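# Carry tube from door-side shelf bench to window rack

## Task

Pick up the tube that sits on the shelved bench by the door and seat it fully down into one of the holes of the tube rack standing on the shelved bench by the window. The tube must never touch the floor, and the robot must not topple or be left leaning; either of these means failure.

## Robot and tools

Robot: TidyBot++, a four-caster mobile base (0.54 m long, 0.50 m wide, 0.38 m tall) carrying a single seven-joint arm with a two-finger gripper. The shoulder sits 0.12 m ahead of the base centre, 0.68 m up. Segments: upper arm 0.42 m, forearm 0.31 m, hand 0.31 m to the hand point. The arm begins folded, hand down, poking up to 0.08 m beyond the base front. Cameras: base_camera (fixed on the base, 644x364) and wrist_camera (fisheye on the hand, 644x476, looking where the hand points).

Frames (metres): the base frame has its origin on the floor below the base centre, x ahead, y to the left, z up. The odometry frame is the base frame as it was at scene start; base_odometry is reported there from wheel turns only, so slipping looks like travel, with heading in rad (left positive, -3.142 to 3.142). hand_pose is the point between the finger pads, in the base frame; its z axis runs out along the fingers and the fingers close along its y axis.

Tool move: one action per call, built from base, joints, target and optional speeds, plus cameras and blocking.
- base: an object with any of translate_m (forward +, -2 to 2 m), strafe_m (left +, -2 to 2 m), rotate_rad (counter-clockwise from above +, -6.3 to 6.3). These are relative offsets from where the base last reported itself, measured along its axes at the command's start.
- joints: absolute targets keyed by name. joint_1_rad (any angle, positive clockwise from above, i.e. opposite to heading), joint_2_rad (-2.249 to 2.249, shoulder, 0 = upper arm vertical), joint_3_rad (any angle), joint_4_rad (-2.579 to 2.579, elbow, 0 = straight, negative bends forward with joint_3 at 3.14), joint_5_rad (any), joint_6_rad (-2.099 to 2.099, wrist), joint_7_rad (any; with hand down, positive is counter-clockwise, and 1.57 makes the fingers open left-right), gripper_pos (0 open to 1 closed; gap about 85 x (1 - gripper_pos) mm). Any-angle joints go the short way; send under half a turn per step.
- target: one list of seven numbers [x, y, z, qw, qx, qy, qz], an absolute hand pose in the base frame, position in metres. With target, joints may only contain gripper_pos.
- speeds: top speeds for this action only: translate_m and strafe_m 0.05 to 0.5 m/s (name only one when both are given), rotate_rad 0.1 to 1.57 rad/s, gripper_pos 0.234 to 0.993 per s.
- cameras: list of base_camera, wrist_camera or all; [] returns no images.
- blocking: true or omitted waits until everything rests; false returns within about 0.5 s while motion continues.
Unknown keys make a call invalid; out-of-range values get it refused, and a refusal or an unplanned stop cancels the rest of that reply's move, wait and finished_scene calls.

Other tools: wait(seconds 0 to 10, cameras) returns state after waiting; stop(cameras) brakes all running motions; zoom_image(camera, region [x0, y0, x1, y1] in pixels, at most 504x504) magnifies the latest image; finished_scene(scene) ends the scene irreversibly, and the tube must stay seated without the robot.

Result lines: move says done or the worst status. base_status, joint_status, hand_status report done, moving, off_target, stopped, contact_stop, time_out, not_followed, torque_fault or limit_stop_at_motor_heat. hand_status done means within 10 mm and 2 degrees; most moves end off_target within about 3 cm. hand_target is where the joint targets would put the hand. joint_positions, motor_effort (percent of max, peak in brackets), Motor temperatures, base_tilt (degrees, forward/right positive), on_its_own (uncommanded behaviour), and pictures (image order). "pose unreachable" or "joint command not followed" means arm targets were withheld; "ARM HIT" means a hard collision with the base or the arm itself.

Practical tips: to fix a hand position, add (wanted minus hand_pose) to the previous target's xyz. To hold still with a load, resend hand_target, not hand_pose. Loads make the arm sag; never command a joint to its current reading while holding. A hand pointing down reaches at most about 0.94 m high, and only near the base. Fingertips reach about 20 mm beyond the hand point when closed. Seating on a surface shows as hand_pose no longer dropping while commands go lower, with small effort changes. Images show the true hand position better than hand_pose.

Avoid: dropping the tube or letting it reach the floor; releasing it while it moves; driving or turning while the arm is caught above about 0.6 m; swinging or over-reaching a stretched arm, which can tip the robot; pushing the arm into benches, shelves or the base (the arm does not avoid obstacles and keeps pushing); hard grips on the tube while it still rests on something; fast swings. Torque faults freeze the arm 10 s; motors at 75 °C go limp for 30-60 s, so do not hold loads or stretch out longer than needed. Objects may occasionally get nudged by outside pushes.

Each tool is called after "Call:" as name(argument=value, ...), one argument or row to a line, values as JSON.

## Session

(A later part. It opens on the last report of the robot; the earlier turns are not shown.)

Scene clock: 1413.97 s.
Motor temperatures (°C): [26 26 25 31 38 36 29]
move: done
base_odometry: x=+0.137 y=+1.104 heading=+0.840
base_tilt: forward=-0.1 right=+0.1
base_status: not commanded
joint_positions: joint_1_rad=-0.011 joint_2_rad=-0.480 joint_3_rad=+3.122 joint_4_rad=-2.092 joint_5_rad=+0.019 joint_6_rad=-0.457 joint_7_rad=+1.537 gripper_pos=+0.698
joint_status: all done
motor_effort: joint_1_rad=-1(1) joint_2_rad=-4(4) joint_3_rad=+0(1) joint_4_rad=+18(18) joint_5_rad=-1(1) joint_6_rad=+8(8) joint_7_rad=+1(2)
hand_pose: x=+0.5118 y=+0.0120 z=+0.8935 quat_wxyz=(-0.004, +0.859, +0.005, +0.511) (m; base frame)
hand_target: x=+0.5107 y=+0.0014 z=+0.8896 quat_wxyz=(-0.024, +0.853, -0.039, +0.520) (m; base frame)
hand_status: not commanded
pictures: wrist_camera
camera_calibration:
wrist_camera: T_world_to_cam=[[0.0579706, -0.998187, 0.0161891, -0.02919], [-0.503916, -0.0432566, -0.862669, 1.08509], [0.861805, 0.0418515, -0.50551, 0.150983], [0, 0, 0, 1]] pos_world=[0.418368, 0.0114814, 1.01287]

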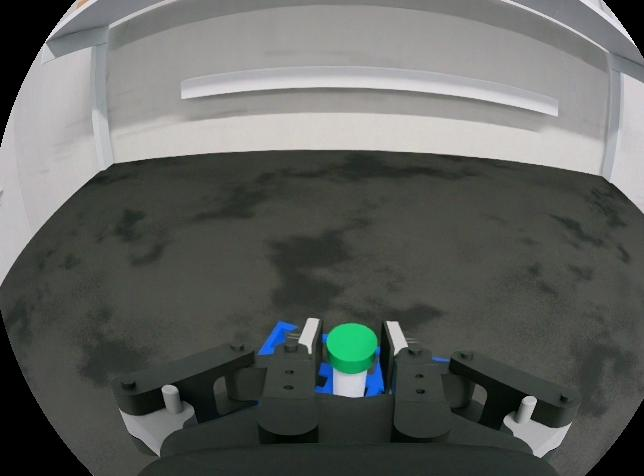

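Call:
move(
  joints={"gripper_pos": 0.3},
  speeds={"gripper_pos": 0.4},
  cameras=[],
)

Call:
move(
  base={"translate_m": -0.3},
  speeds={"translate_m": 0.25},
  cameras=["wrist_camera"],
)

Call:
zoom_image(
  camera="wrist_camera",
  region=[240, 180, 440, 380],
)

Scene clock: 1421.20 s.
Motor temperatures (°C): [26 26 25 31 38 36 29]
move: done
base_odometry: x=+0.137 y=+1.104 heading=+0.840
base_tilt: forward=-0.1 right=+0.1
base_status: not commanded
joint_positions: joint_1_rad=-0.011 joint_2_rad=-0.480 joint_3_rad=+3.122 joint_4_rad=-2.092 joint_5_rad=+0.019 joint_6_rad=-0.457 joint_7_rad=+1.537 gripper_pos=+0.299
joint_status: all done
motor_effort: joint_1_rad=-1(1) joint_2_rad=-4(4) joint_3_rad=+0(1) joint_4_rad=+18(18) joint_5_rad=+0(1) joint_6_rad=+8(8) joint_7_rad=+1(2)
hand_pose: x=+0.5118 y=+0.0120 z=+0.8934 quat_wxyz=(-0.004, +0.859, +0.005, +0.511) (m; base frame)
hand_target: x=+0.5107 y=+0.0014 z=+0.8896 quat_wxyz=(-0.024, +0.853, -0.039, +0.520) (m; base frame)
hand_status: not commanded
pictures: none
No camera images: "cameras" was empty.

Scene clock: 1423.17 s.
Motor temperatures (°C): [26 26 25 31 38 36 29]
move: done
base_odometry: x=-0.063 y=+0.881 heading=+0.840
base_tilt: forward=-0.1 right=+0.1
base_status: done
joint_positions: joint_1_rad=-0.011 joint_2_rad=-0.494 joint_3_rad=+3.122 joint_4_rad=-2.094 joint_5_rad=+0.019 joint_6_rad=-0.457 joint_7_rad=+1.537 gripper_pos=+0.299
joint_status: not commanded
motor_effort: joint_1_rad=+0(1) joint_2_rad=-3(7) joint_3_rad=+0(1) joint_4_rad=+18(18) joint_5_rad=+0(1) joint_6_rad=+8(8) joint_7_rad=+1(2)
hand_pose: x=+0.5088 y=+0.0118 z=+0.8976 quat_wxyz=(-0.004, +0.856, +0.005, +0.516) (m; base frame)
hand_target: x=+0.5107 y=+0.0014 z=+0.8896 quat_wxyz=(-0.024, +0.853, -0.039, +0.520) (m; base frame)
hand_status: not commanded
pictures: wrist_camera
camera_calibration:
wrist_camera: T_world_to_cam=[[0.0575054, -0.998206, 0.016661, -0.0294366], [-0.49397, -0.0429517, -0.868417, 1.08714], [0.867575, 0.0417086, -0.495554, 0.143802], [0, 0, 0, 1]] pos_world=[0.413948, 0.0113129, 1.01584]

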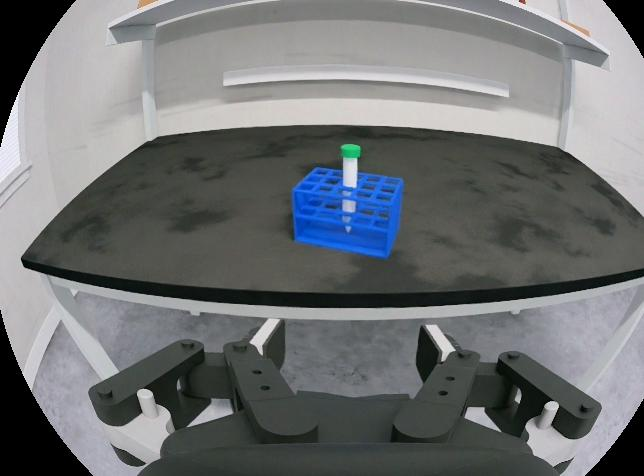

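Scaled by 2.520.

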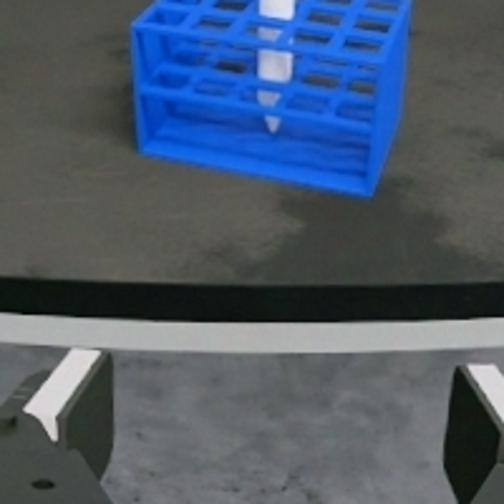

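Call:
finished_scene(
  scene=1,
)

The scene is finished: the task was done.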